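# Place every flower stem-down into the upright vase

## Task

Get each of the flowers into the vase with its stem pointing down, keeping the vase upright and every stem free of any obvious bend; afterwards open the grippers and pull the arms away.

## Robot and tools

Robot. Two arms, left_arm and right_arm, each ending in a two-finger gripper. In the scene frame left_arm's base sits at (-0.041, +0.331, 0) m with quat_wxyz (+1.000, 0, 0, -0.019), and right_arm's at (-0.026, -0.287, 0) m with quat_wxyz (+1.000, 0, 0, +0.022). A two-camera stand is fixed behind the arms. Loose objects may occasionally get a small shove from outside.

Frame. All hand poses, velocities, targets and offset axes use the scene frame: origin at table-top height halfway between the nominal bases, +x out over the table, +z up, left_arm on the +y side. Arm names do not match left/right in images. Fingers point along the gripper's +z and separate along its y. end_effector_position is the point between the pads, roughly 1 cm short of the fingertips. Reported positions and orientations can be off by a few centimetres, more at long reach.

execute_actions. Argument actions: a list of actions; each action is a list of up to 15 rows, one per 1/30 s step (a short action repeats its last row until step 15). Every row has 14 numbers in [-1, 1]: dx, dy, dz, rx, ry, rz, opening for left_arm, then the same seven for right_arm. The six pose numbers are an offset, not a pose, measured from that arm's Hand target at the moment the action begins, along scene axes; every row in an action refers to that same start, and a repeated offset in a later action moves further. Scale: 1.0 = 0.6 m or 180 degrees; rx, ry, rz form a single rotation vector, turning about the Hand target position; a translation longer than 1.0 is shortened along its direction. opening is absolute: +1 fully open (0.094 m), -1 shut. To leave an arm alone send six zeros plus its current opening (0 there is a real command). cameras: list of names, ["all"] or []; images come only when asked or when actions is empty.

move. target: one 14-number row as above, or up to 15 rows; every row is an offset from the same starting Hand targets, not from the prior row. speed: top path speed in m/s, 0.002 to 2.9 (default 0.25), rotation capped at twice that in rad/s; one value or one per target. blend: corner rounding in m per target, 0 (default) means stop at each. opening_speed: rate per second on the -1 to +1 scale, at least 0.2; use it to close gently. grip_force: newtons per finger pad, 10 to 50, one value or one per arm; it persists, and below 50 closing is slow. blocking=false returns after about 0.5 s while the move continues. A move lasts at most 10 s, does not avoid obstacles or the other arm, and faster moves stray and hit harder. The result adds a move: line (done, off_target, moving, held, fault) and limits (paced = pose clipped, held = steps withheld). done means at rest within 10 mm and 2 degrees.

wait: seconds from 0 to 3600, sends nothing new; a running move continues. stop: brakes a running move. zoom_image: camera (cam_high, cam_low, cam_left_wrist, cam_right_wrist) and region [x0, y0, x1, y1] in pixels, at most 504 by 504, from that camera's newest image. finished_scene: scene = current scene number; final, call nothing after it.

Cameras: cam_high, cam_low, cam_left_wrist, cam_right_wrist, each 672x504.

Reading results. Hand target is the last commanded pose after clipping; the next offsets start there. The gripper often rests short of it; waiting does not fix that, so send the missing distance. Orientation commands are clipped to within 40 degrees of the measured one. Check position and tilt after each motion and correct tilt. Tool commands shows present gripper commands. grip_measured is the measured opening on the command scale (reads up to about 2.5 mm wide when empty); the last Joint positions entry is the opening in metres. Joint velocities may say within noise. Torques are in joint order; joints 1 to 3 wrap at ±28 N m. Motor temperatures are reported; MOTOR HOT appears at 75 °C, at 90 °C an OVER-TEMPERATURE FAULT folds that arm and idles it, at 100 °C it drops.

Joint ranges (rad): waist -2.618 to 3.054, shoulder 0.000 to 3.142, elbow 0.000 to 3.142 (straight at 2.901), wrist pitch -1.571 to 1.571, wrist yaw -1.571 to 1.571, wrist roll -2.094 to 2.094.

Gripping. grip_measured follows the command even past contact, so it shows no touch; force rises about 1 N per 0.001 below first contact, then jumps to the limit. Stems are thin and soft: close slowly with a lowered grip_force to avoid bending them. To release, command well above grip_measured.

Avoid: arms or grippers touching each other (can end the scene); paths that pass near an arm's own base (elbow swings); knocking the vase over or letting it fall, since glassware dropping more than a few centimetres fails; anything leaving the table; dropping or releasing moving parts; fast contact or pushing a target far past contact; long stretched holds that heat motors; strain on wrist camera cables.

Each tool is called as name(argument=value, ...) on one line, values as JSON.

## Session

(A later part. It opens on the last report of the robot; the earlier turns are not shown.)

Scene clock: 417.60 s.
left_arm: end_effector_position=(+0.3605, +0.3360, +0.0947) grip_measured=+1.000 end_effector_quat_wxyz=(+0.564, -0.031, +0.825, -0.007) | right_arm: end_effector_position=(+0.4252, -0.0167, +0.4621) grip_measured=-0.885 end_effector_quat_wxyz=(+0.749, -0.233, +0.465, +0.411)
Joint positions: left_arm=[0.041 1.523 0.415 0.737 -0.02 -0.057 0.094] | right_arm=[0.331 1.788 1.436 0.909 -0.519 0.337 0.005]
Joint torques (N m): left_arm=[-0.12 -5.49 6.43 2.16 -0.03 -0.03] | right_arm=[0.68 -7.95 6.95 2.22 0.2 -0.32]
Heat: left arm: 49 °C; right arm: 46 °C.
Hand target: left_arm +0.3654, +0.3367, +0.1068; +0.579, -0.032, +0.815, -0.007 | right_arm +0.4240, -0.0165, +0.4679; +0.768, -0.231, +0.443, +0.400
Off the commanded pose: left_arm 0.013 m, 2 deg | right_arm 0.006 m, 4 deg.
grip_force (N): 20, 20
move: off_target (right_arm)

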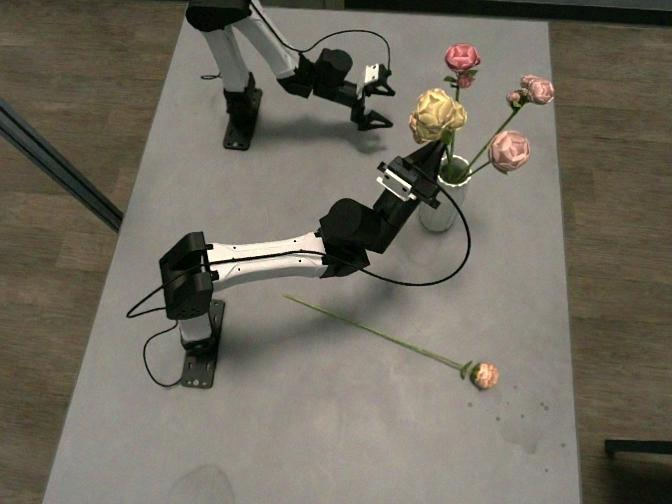

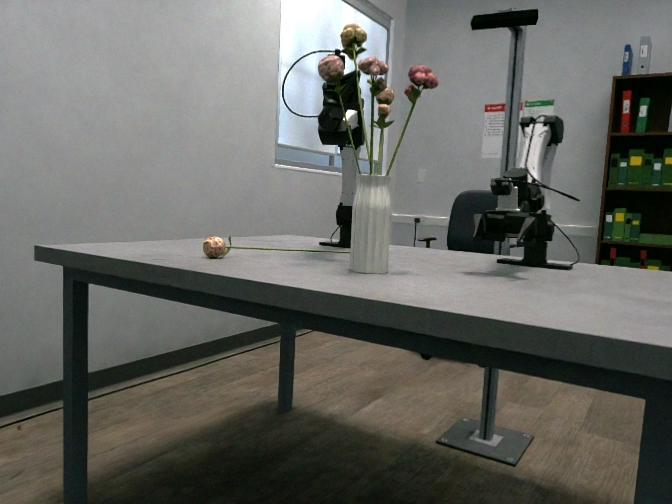

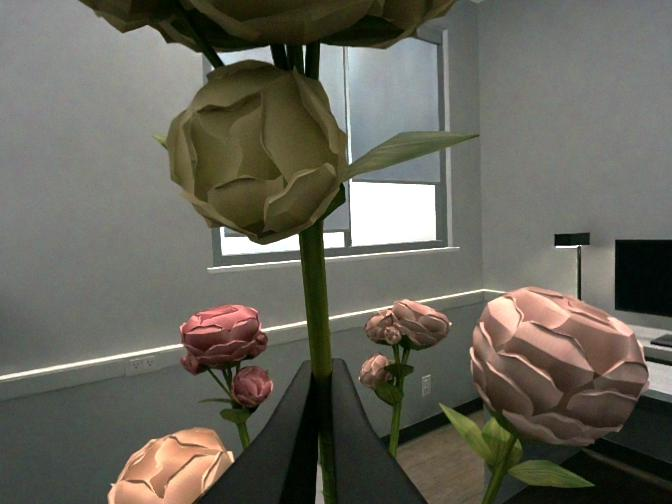

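zoom_image(camera="cam_low", region=[350, 130, 400, 185])

zoom_image(camera="cam_high", region=[430, 140, 480, 195])

Scaled by 9.164 from the camera's image (finer frame: 960x720).

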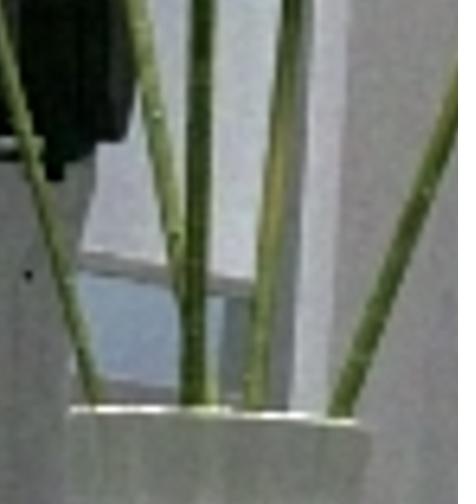

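Scaled by 9.164 from the camera's image (finer frame: 960x720).

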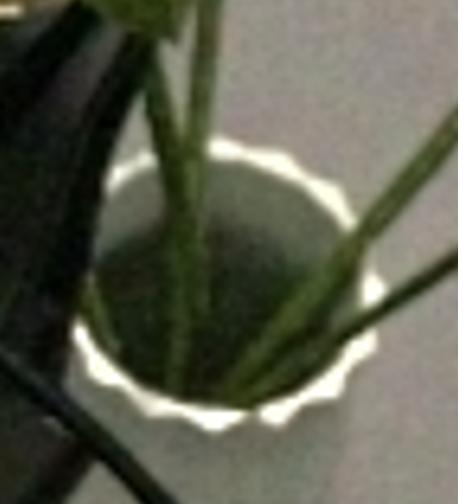

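move(target=[[0,0,0,0,0,0,1, 0.0247,0.0355,-0.0868,-0.0151,0.0104,0,-1],[0,0,0,0,0,0,1, 0.0457,0.0725,-0.1762,-0.0334,0.0230,0,-1]], speed=0.08, blend=0.02, cameras=["cam_high","cam_low","cam_right_wrist"])

zoom_image(camera="cam_high", region=[380, 60, 560, 240])

zoom_image(camera="cam_low", region=[310, 30, 450, 200])

Scene clock: 454.57 s.
left_arm: end_effector_position=(+0.3605, +0.3360, +0.0947) grip_measured=+1.000 end_effector_quat_wxyz=(+0.564, -0.031, +0.825, -0.007) | right_arm: end_effector_position=(+0.4515, +0.0270, +0.3576) grip_measured=-0.885 end_effector_quat_wxyz=(+0.717, -0.258, +0.512, +0.396)
Joint positions: left_arm=[0.041 1.523 0.415 0.737 -0.02 -0.057 0.094] | right_arm=[0.391 1.961 1.362 1.001 -0.502 0.239 0.005]
Joint torques (N m): left_arm=[-0.12 -5.48 6.45 2.16 -0.01 -0.04] | right_arm=[0.68 -9.26 6.69 2.49 0.16 -0.32]
Motor temperatures (°C): left_arm=[25 29 33 50 27 26 23] | right_arm=[25 40 42 47 26 27 28]
Heat: left arm: 50 °C; right arm: 47 °C.
Hand target: left_arm +0.3654, +0.3367, +0.1068; +0.579, -0.032, +0.815, -0.007 | right_arm +0.4515, +0.0270, +0.3622; +0.738, -0.257, +0.491, +0.384
Off the commanded pose: left_arm 0.013 m, 2 deg | right_arm 0.005 m, 4 deg.
grip_force (N): 20, 20
move: off_target (right_arm)

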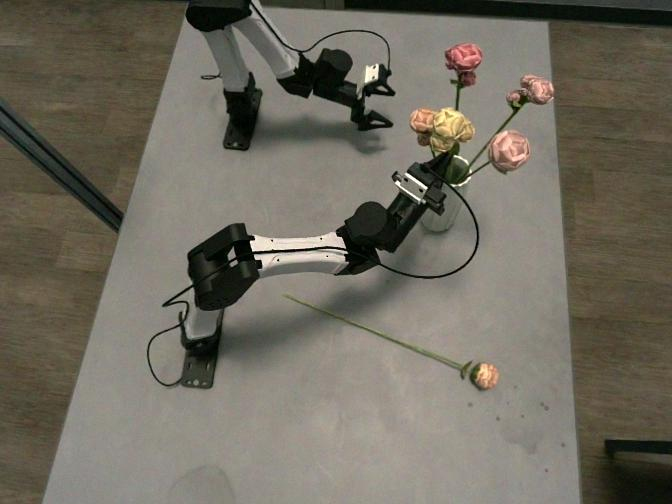

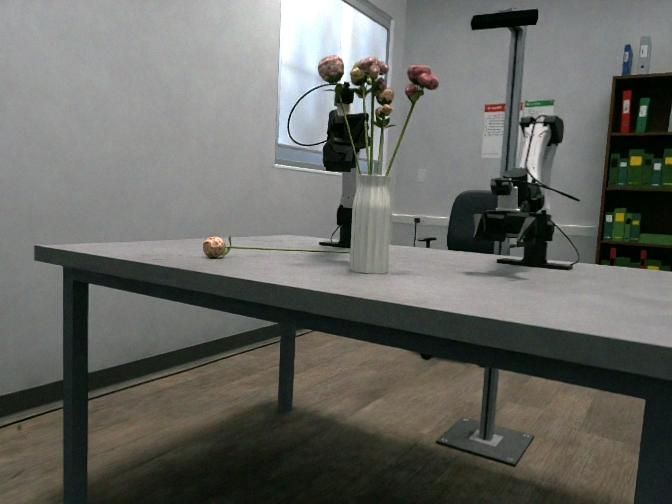

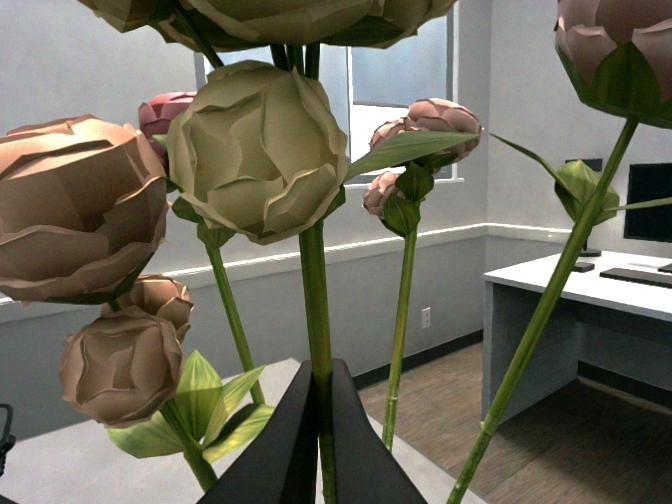

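Scaled by 2.800 from the camera's image (finer frame: 960x720).

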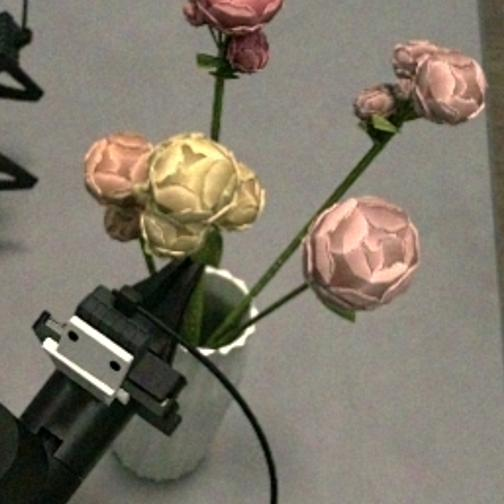

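Scaled by 2.965 from the camera's image (finer frame: 960x720).

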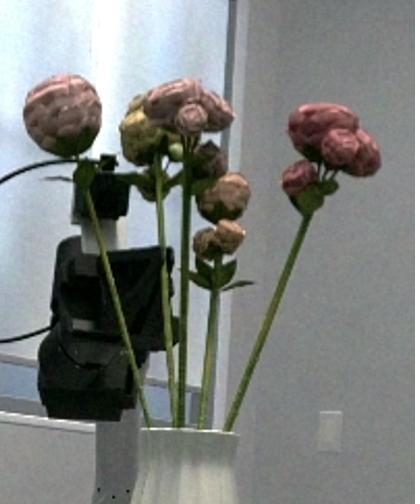

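move(target=[0,0,0,0,0,0,1, 0.0175,0.0282,-0.1043,-0.0183,0.0126,0,-1], speed=0.06, cameras=["cam_high","cam_low","cam_right_wrist"])

zoom_image(camera="cam_high", region=[380, 60, 560, 240])

zoom_image(camera="cam_low", region=[310, 30, 450, 200])

Scene clock: 462.97 s.
left_arm: end_effector_position=(+0.3605, +0.3360, +0.0947) grip_measured=+1.000 end_effector_quat_wxyz=(+0.564, -0.031, +0.825, -0.007) | right_arm: end_effector_position=(+0.4609, +0.0426, +0.3021) grip_measured=-0.885 end_effector_quat_wxyz=(+0.707, -0.270, +0.528, +0.385)
Joint positions: left_arm=[0.041 1.523 0.415 0.737 -0.02 -0.057 0.094] | right_arm=[0.411 2.068 1.333 1.079 -0.493 0.193 0.005]
Joint torques (N m): left_arm=[-0.12 -5.46 6.46 2.17 -0.02 -0.03] | right_arm=[0.69 -9.42 6.11 2.42 0.11 -0.32]
Heat: left arm: 50 °C; right arm: 47 °C.
Hand target: left_arm +0.3654, +0.3367, +0.1068; +0.579, -0.032, +0.815, -0.007 | right_arm +0.4620, +0.0439, +0.2996; +0.721, -0.270, +0.516, +0.375
Off the commanded pose: left_arm 0.013 m, 2 deg | right_arm 0.003 m, 2 deg.
grip_force (N): 20, 20
move: done

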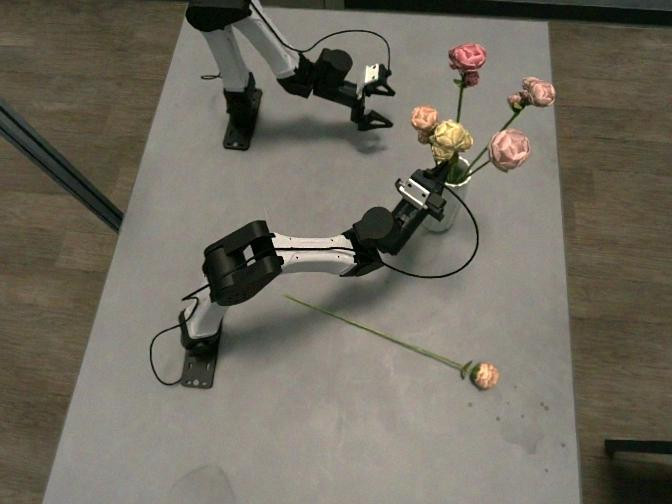

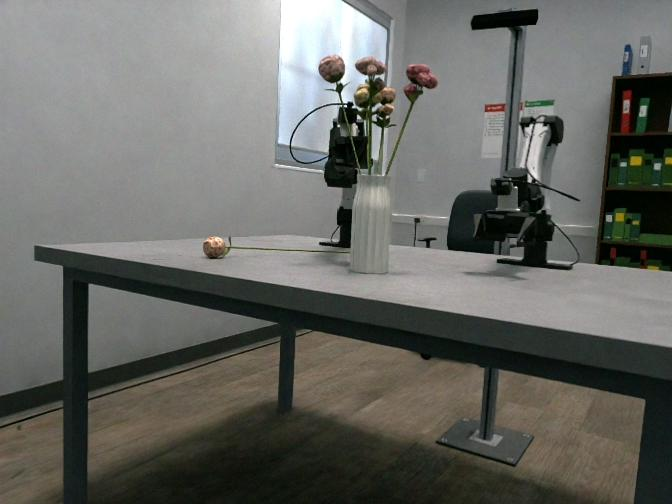

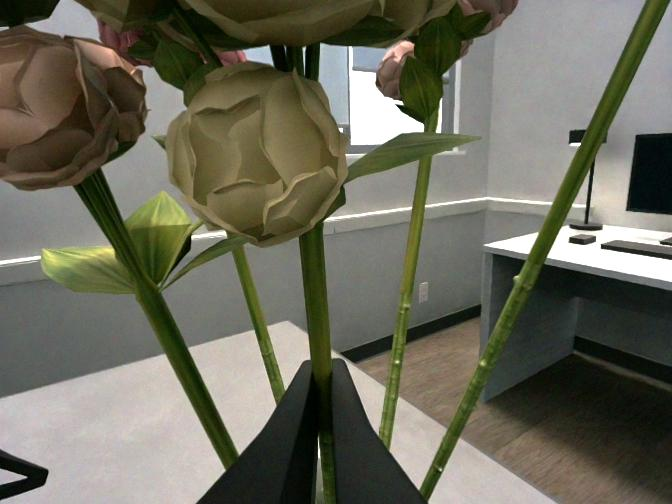

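Scaled by 2.800 from the camera's image (finer frame: 960x720).

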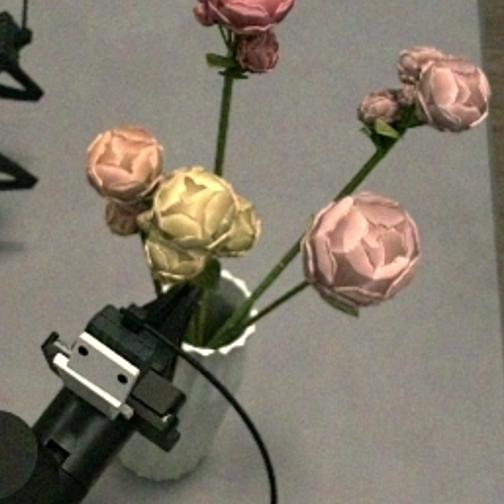

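Scaled by 2.965 from the camera's image (finer frame: 960x720).

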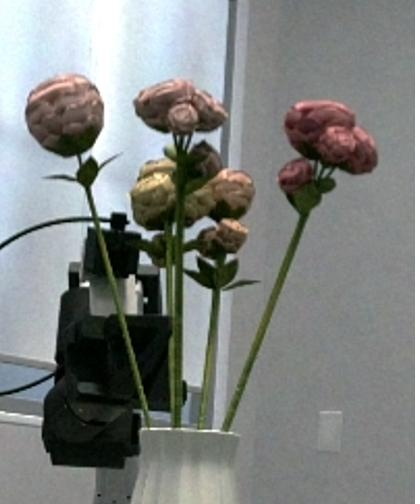

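move(target=[0,0,0,0,0,0,1, 0.002,0.003,-0.02,0,0,0,-1], speed=0.05, cameras=["cam_low","cam_right_wrist"])

zoom_image(camera="cam_low", region=[310, 30, 450, 200])

Scene clock: 469.93 s.
left_arm: end_effector_position=(+0.3605, +0.3360, +0.0947) grip_measured=+1.000 end_effector_quat_wxyz=(+0.564, -0.031, +0.825, -0.007) | right_arm: end_effector_position=(+0.4614, +0.0446, +0.2931) grip_measured=-0.885 end_effector_quat_wxyz=(+0.710, -0.271, +0.524, +0.385)
Joint positions: left_arm=[0.041 1.523 0.415 0.737 -0.02 -0.057 0.094] | right_arm=[0.414 2.096 1.327 1.122 -0.491 0.192 0.005]
Joint torques (N m): left_arm=[-0.14 -5.52 6.43 2.16 -0.03 -0.03] | right_arm=[0.91 -9.37 5.89 2.34 0.12 -0.31]
Heat: left arm: 50 °C; right arm: 47 °C.
Hand target: left_arm +0.3654, +0.3367, +0.1068; +0.579, -0.032, +0.815, -0.007 | right_arm +0.4632, +0.0457, +0.2876; +0.721, -0.270, +0.516, +0.375
Off the commanded pose: left_arm 0.013 m, 2 deg | right_arm 0.006 m, 2 deg.
grip_force (N): 20, 20
move: done

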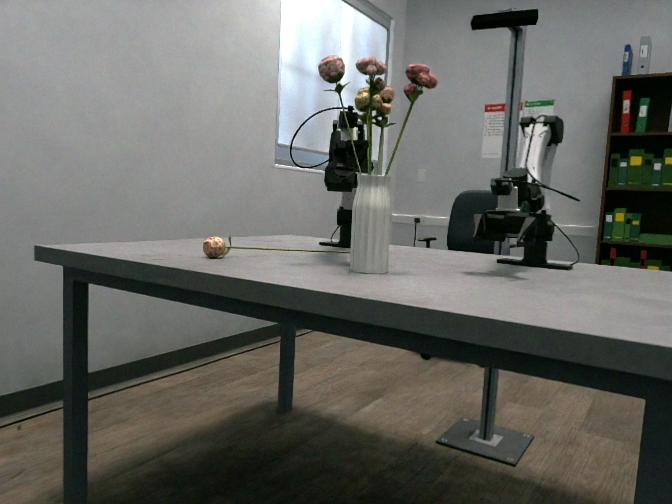

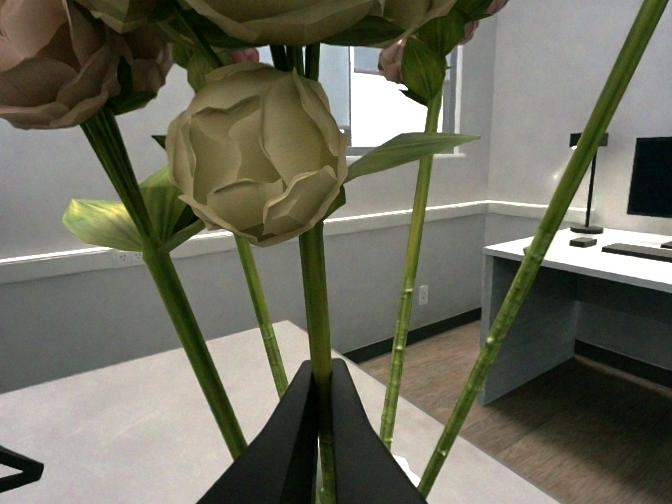

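Scaled by 2.965 from the camera's image (finer frame: 960x720).

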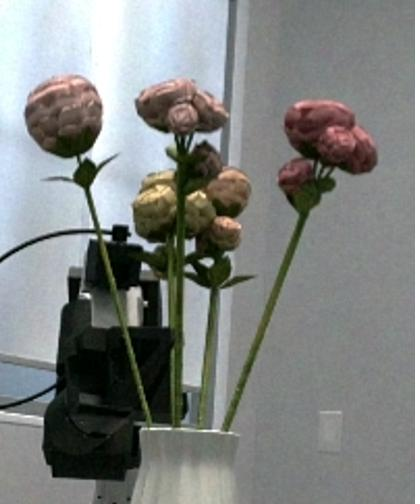

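move(target=[0,0,0,0,0,0,1, 0.002,0.003,-0.022,0,0,0,-1], speed=0.04, cameras=["cam_high","cam_low","cam_right_wrist"])

zoom_image(camera="cam_low", region=[310, 30, 450, 200])

Scene clock: 476.30 s.
left_arm: end_effector_position=(+0.3605, +0.3360, +0.0947) grip_measured=+1.000 end_effector_quat_wxyz=(+0.564, -0.031, +0.825, -0.007) | right_arm: end_effector_position=(+0.4604, +0.0436, +0.2919) grip_measured=-0.885 end_effector_quat_wxyz=(+0.722, -0.271, +0.507, +0.384)
Joint positions: left_arm=[0.041 1.523 0.415 0.737 -0.02 -0.057 0.094] | right_arm=[0.414 2.122 1.322 1.194 -0.488 0.192 0.005]
Joint torques (N m): left_arm=[-0.09 -5.48 6.45 2.17 -0.02 -0.03] | right_arm=[0.66 -8.85 5.31 1.96 0.11 -0.31]
Heat: left arm: 50 °C; right arm: 47 °C.
Hand target: left_arm +0.3654, +0.3367, +0.1068; +0.579, -0.032, +0.815, -0.007 | right_arm +0.4644, +0.0475, +0.2744; +0.721, -0.270, +0.516, +0.375
Off the commanded pose: left_arm 0.013 m, 2 deg | right_arm 0.018 m, 2 deg.
grip_force (N): 20, 20
move: off_target (right_arm)

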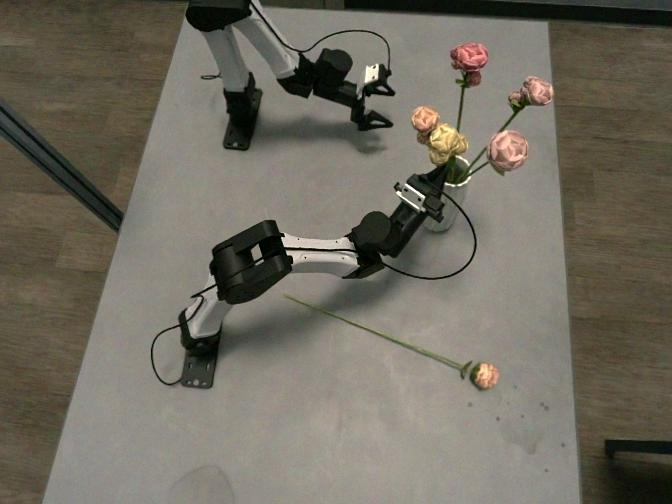

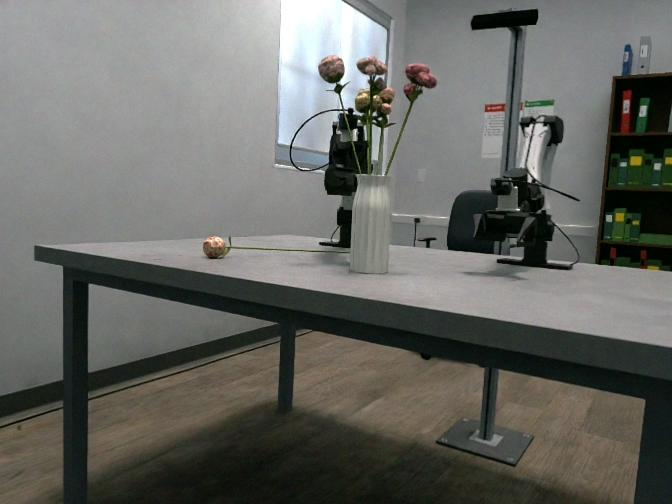

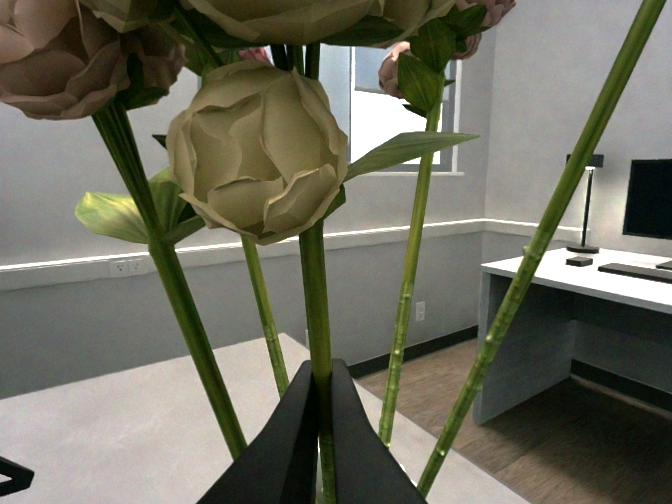

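Scaled by 2.965 from the camera's image (finer frame: 960x720).

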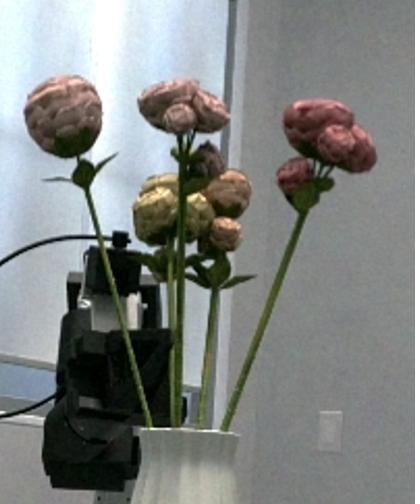

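move(target=[0,0,0,0,0,0,1, -0.001,-0.001,0.02,0,0,0,-1], speed=0.05, cameras=[])

move(target=[0,0,0,0,0,0,1, 0,0,0,0,0,0,-0.65], opening_speed=0.3, cameras=["cam_high","cam_low","cam_right_wrist"])

Scene clock: 482.87 s.
left_arm: end_effector_position=(+0.3605, +0.3360, +0.0947) grip_measured=+1.000 end_effector_quat_wxyz=(+0.564, -0.031, +0.825, -0.007) | right_arm: end_effector_position=(+0.4604, +0.0436, +0.2919) grip_measured=-0.885 end_effector_quat_wxyz=(+0.722, -0.271, +0.507, +0.384)
Joint positions: left_arm=[0.041 1.523 0.415 0.737 -0.02 -0.057 0.094] | right_arm=[0.414 2.122 1.322 1.194 -0.488 0.192 0.005]
Joint torques (N m): left_arm=[-0.1 -5.46 6.43 2.16 -0.01 -0.04] | right_arm=[0.62 -11.33 6.56 1.57 0.11 -0.3]
Heat: left arm: 50 °C; right arm: 46 °C.
Hand target: left_arm +0.3654, +0.3367, +0.1068; +0.579, -0.032, +0.815, -0.007 | right_arm +0.4638, +0.0469, +0.2864; +0.721, -0.270, +0.516, +0.375
Off the commanded pose: left_arm 0.013 m, 2 deg | right_arm 0.007 m, 2 deg.
grip_force (N): 20, 20
move: done

Scene clock: 484.57 s.
left_arm: end_effector_position=(+0.3605, +0.3360, +0.0947) grip_measured=+1.000 end_effector_quat_wxyz=(+0.564, -0.031, +0.825, -0.007) | right_arm: end_effector_position=(+0.4608, +0.0438, +0.2909) grip_measured=-0.652 end_effector_quat_wxyz=(+0.721, -0.270, +0.509, +0.384)
Joint positions: left_arm=[0.041 1.523 0.415 0.737 -0.02 -0.057 0.094] | right_arm=[0.414 2.122 1.322 1.19 -0.488 0.192 0.016]
Joint torques (N m): left_arm=[-0.12 -5.48 6.45 2.17 -0.02 -0.03] | right_arm=[0.64 -11.3 6.6 1.61 0.11 -0.31]
Heat: left arm: 50 °C; right arm: 46 °C.
Hand target: left_arm +0.3654, +0.3367, +0.1068; +0.579, -0.032, +0.815, -0.007 | right_arm +0.4638, +0.0469, +0.2864; +0.721, -0.270, +0.516, +0.375
Off the commanded pose: left_arm 0.013 m, 2 deg | right_arm 0.006 m, 1 deg.
grip_force (N): 20, 20
move: done

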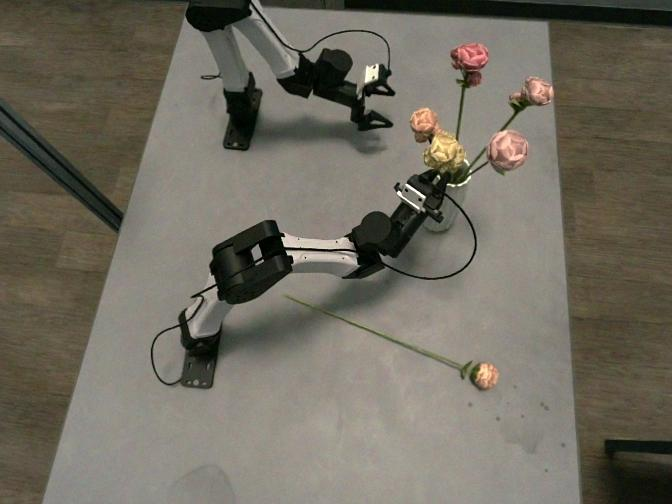

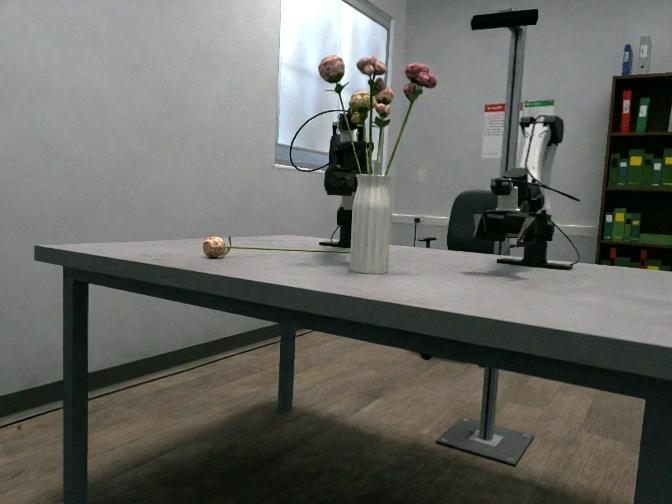

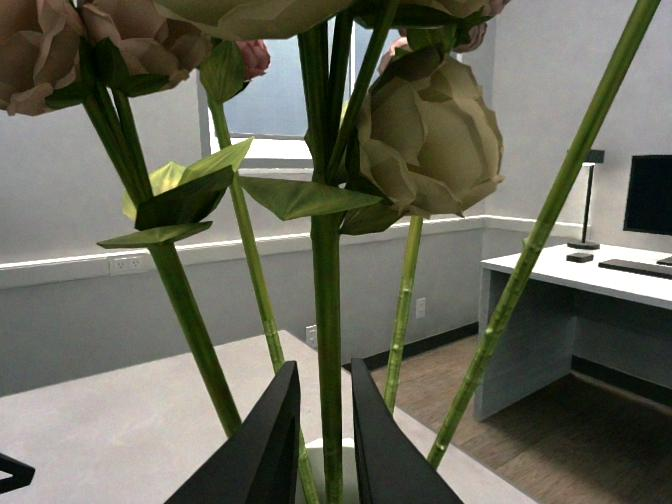

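move(target=[0,0,0,0,0,0,1, -0.105,-0.156,-0.06,0,0,0,-0.65], speed=0.1, cameras=["cam_high","cam_low","cam_right_wrist"])

zoom_image(camera="cam_low", region=[310, 30, 450, 290])

zoom_image(camera="cam_high", region=[380, 30, 580, 240])

Scene clock: 489.80 s.
left_arm: end_effector_position=(+0.3605, +0.3360, +0.0947) grip_measured=+1.000 end_effector_quat_wxyz=(+0.564, -0.031, +0.825, -0.007) | right_arm: end_effector_position=(+0.4135, -0.0443, +0.2142) grip_measured=-0.652 end_effector_quat_wxyz=(+0.694, -0.262, +0.560, +0.369)
Joint positions: left_arm=[0.041 1.523 0.415 0.737 -0.02 -0.057 0.094] | right_arm=[0.263 2.004 0.843 1.449 -0.6 0.216 0.016]
Joint torques (N m): left_arm=[-0.1 -5.46 6.43 2.16 -0.02 -0.03] | right_arm=[-0.42 -14.09 4.66 2.64 -0.24 0.11]
Heat: left arm: 50 °C; right arm: 46 °C.
Hand target: left_arm +0.3654, +0.3367, +0.1068; +0.579, -0.032, +0.815, -0.007 | right_arm +0.4008, -0.0467, +0.2504; +0.721, -0.270, +0.516, +0.375
Off the commanded pose: left_arm 0.013 m, 2 deg | right_arm 0.038 m, 6 deg.
grip_force (N): 20, 20
move: off_target (right_arm)

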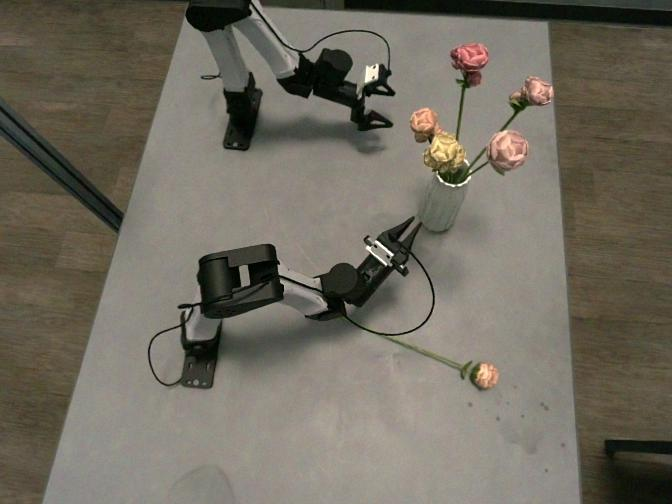

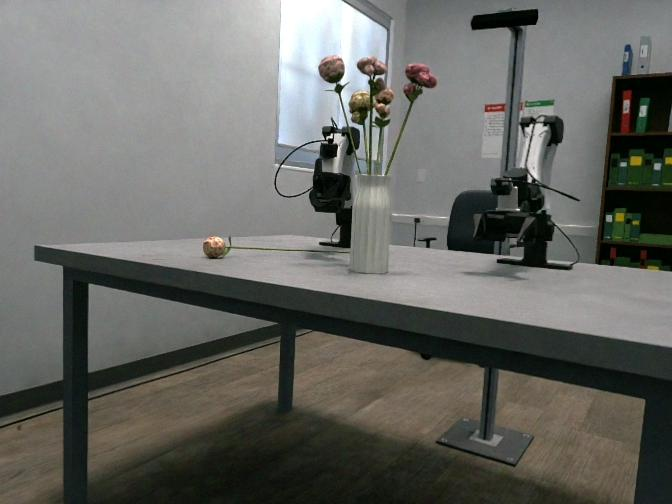

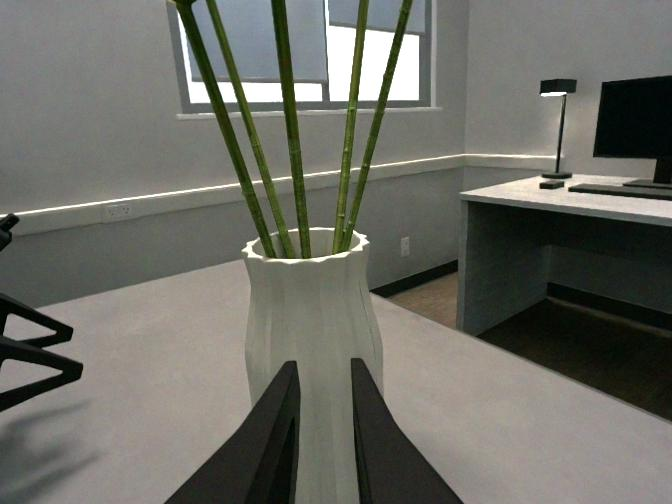

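Scaled by 1.938 from the camera's image (finer frame: 960x720).

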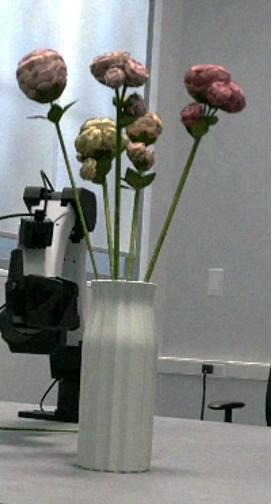

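Scaled by 2.400 from the camera's image (finer frame: 960x720).

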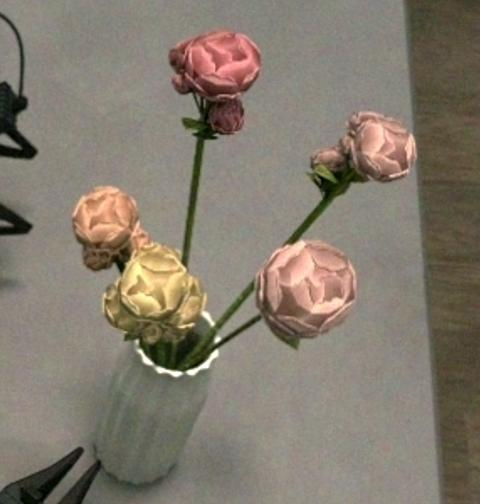

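move(target=[[0,0,0,0,0,0,1, -0.0513,-0.1722,0.033,-0.0953,0.2787,-0.1441,0.1],[0,0,0,0,0,0,1, 0.032,-0.3305,-0.2,-0.1906,0.5575,-0.2881,0.1]], speed=0.2, blend=0.04, grip_force=50, cameras=["cam_high","cam_low","cam_right_wrist"])

Scene clock: 526.40 s.
left_arm: end_effector_position=(+0.3605, +0.3360, +0.0947) grip_measured=+1.000 end_effector_quat_wxyz=(+0.564, -0.031, +0.825, -0.007) | right_arm: end_effector_position=(+0.4174, -0.2396, +0.1315) grip_measured=+0.098 end_effector_quat_wxyz=(+0.072, +0.136, +0.988, +0.002)
Joint positions: left_arm=[0.041 1.523 0.415 0.737 -0.02 -0.057 0.094] | right_arm=[0.075 2.141 2.064 -1.355 0.032 0.39 0.052]
Joint torques (N m): left_arm=[-0.12 -5.45 6.42 2.17 -0.02 -0.04] | right_arm=[-0.59 -9.48 9.01 0.53 0.12 0.12]
Motor temperatures (°C): left_arm=[25 30 33 51 27 26 23] | right_arm=[25 48 39 47 26 27 27]
Heat: left arm: 51 °C; right arm: 48 °C.
Hand target: left_arm +0.3654, +0.3367, +0.1068; +0.579, -0.032, +0.815, -0.007 | right_arm +0.4200, -0.2450, +0.1304; +0.069, +0.149, +0.986, -0.010
Off the commanded pose: left_arm 0.013 m, 2 deg | right_arm 0.006 m, 2 deg.
move: done

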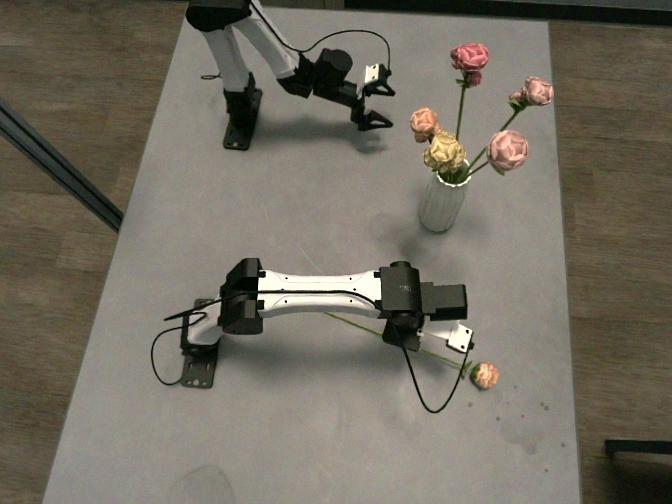

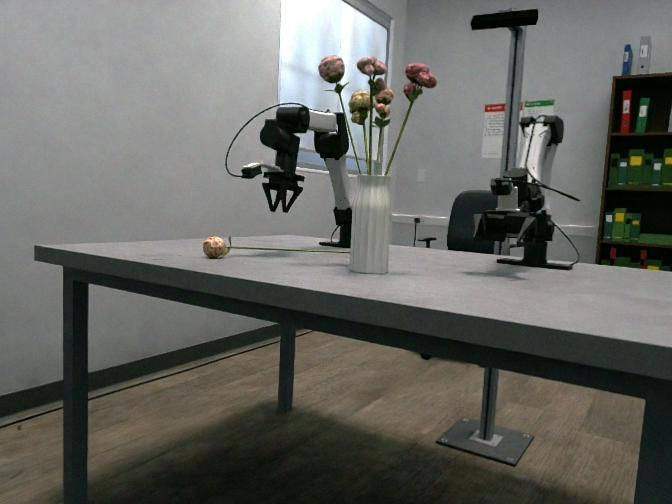

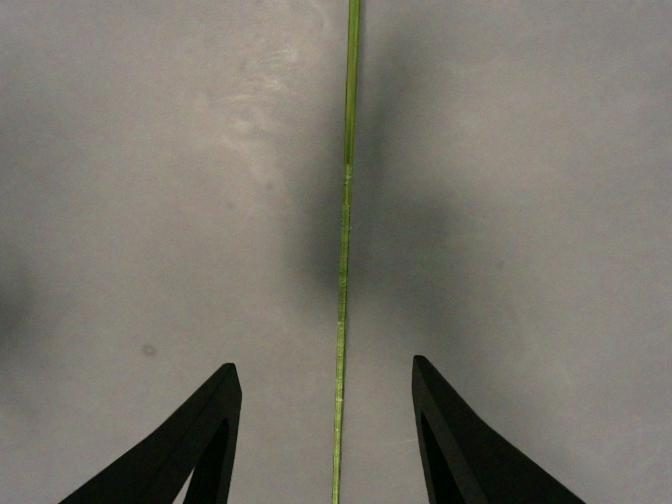

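move(target=[0,0,0,0,0,0,1, 0.0238,-0.0157,-0.134,0,0,0,-0.3], speed=0.12, cameras=["cam_low","cam_right_wrist"])

zoom_image(camera="cam_low", region=[190, 160, 370, 290])

Scene clock: 535.53 s.
left_arm: end_effector_position=(+0.3605, +0.3360, +0.0947) grip_measured=+1.000 end_effector_quat_wxyz=(+0.564, -0.031, +0.825, -0.007) | right_arm: end_effector_position=(+0.4245, -0.2479, +0.0564) grip_measured=-0.298 end_effector_quat_wxyz=(+0.056, +0.146, +0.988, -0.003)
Joint positions: left_arm=[0.041 1.523 0.415 0.737 -0.02 -0.057 0.094] | right_arm=[0.055 2.196 1.857 -1.125 0.032 0.39 0.033]
Joint torques (N m): left_arm=[-0.1 -5.45 6.45 2.17 -0.02 -0.03] | right_arm=[-0.59 -10.36 6.28 1.05 0.09 -0.15]
Heat: left arm: 51 °C; right arm: 46 °C.
Hand target: left_arm +0.3654, +0.3367, +0.1068; +0.579, -0.032, +0.815, -0.007 | right_arm +0.4342, -0.2544, +0.0500; +0.069, +0.149, +0.986, -0.010
Off the commanded pose: left_arm 0.013 m, 2 deg | right_arm 0.013 m, 2 deg.
move: off_target (right_arm)

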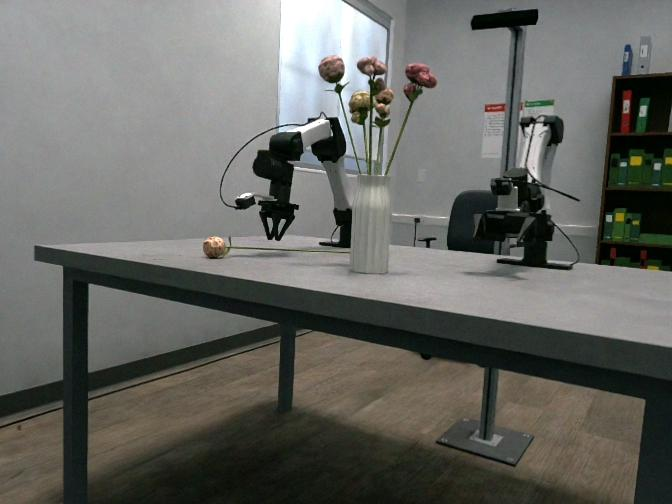

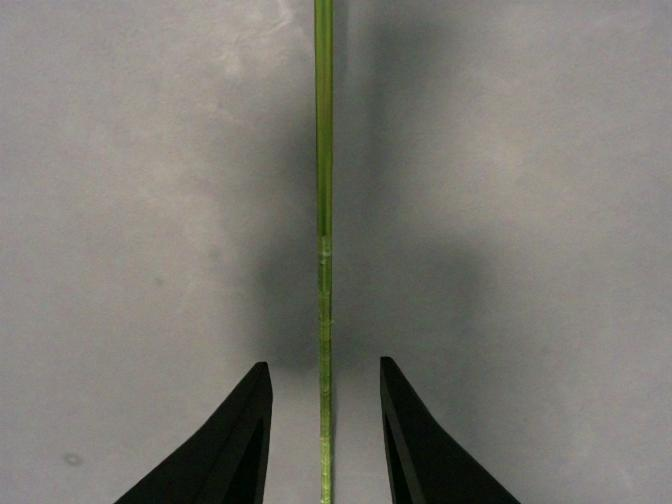

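Scaled by 2.800 from the camera's image (finer frame: 960x720).

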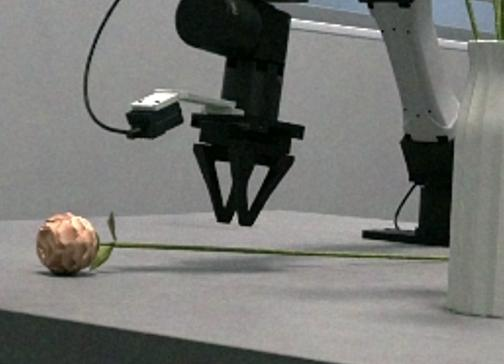

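move(target=[0,0,0,0,0,0,1, 0.0133,-0.004,-0.05,0,0,0,-0.5], speed=0.06, cameras=["cam_low","cam_right_wrist"])

zoom_image(camera="cam_low", region=[190, 160, 370, 290])

Scene clock: 540.67 s.
left_arm: end_effector_position=(+0.3605, +0.3360, +0.0947) grip_measured=+1.000 end_effector_quat_wxyz=(+0.564, -0.031, +0.825, -0.007) | right_arm: end_effector_position=(+0.4331, -0.2498, +0.0274) grip_measured=-0.498 end_effector_quat_wxyz=(+0.057, +0.149, +0.987, -0.003)
Joint positions: left_arm=[0.041 1.523 0.415 0.737 -0.02 -0.057 0.094] | right_arm=[0.049 2.248 1.827 -1.041 0.032 0.39 0.024]
Joint torques (N m): left_arm=[-0.13 -5.49 6.45 2.16 -0.02 -0.04] | right_arm=[-0.61 -10.51 6.12 1.06 0.08 -0.23]
Heat: left arm: 51 °C; right arm: 46 °C.
Hand target: left_arm +0.3654, +0.3367, +0.1068; +0.579, -0.032, +0.815, -0.007 | right_arm +0.4422, -0.2568, +0.0200; +0.069, +0.149, +0.986, -0.010
Off the commanded pose: left_arm 0.013 m, 2 deg | right_arm 0.014 m, 2 deg.
move: off_target (right_arm)

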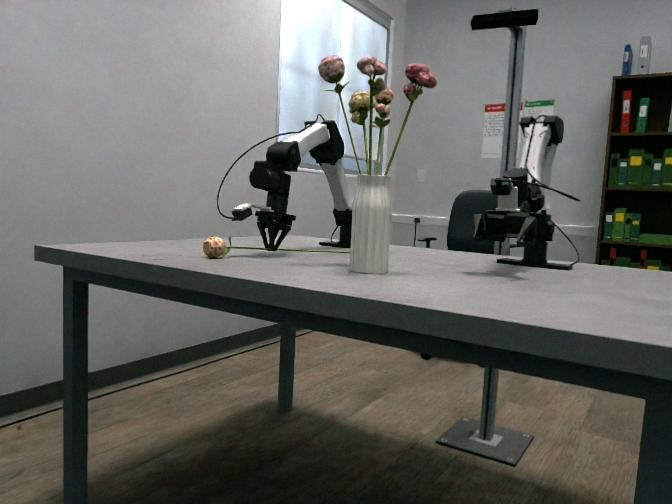

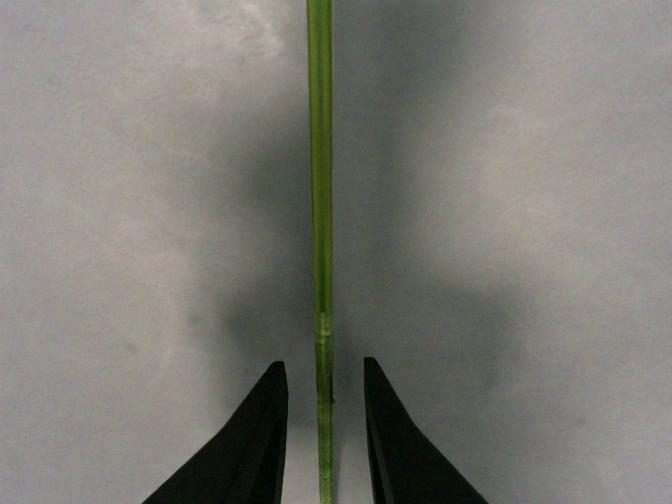

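Scaled by 2.800 from the camera's image (finer frame: 960x720).

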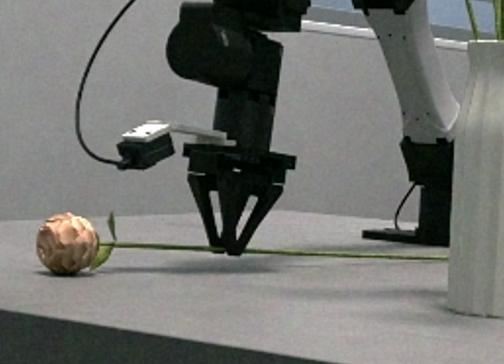

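move(target=[[0,0,0,0,0,0,1, 0,0,-0.008,0,0,0,-0.5],[0,0,0,0,0,0,1, 0,0,-0.008,0,0,0,-1]], speed=0.06, grip_force=25, cameras=["cam_low","cam_right_wrist"])

Scene clock: 547.33 s.
left_arm: end_effector_position=(+0.3605, +0.3360, +0.0947) grip_measured=+1.000 end_effector_quat_wxyz=(+0.564, -0.031, +0.825, -0.007) | right_arm: end_effector_position=(+0.4345, -0.2497, +0.0253) grip_measured=-0.907 end_effector_quat_wxyz=(+0.060, +0.149, +0.987, -0.002)
Joint positions: left_arm=[0.041 1.523 0.415 0.737 -0.02 -0.057 0.094] | right_arm=[0.049 2.248 1.817 -1.024 0.032 0.39 0.004]
Joint torques (N m): left_arm=[-0.12 -5.48 6.43 2.17 -0.01 -0.03] | right_arm=[-0.61 -10.11 5.81 1.08 0.08 -0.23]
Motor temperatures (°C): left_arm=[25 30 33 51 27 26 23] | right_arm=[25 46 40 42 26 27 27]
Heat: left arm: 51 °C; right arm: 46 °C.
Hand target: left_arm +0.3654, +0.3367, +0.1068; +0.579, -0.032, +0.815, -0.007 | right_arm +0.4422, -0.2568, +0.0152; +0.069, +0.149, +0.986, -0.010
Off the commanded pose: left_arm 0.013 m, 2 deg | right_arm 0.015 m, 1 deg.
grip_force (N): 25, 25
move: off_target (right_arm); target 2's new opening was sent with right_arm's hand 0.015 m and 1 deg from that target

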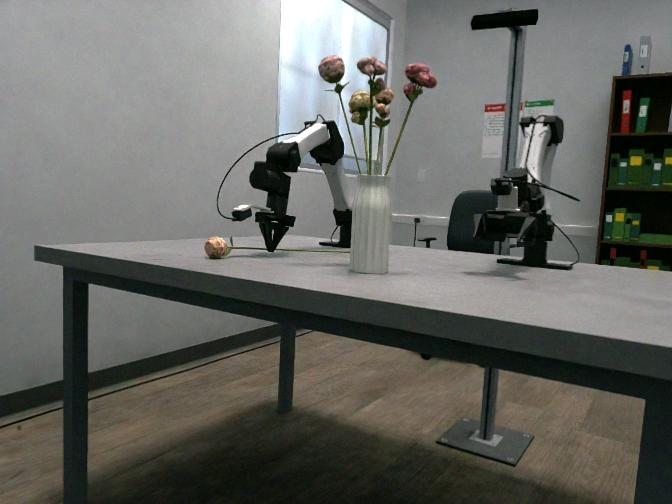

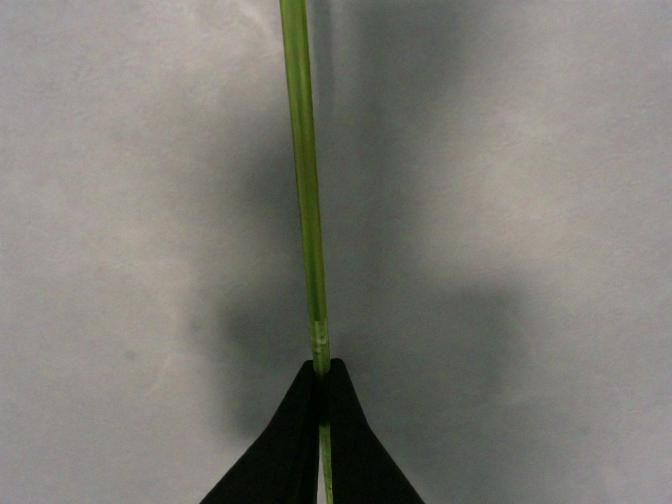

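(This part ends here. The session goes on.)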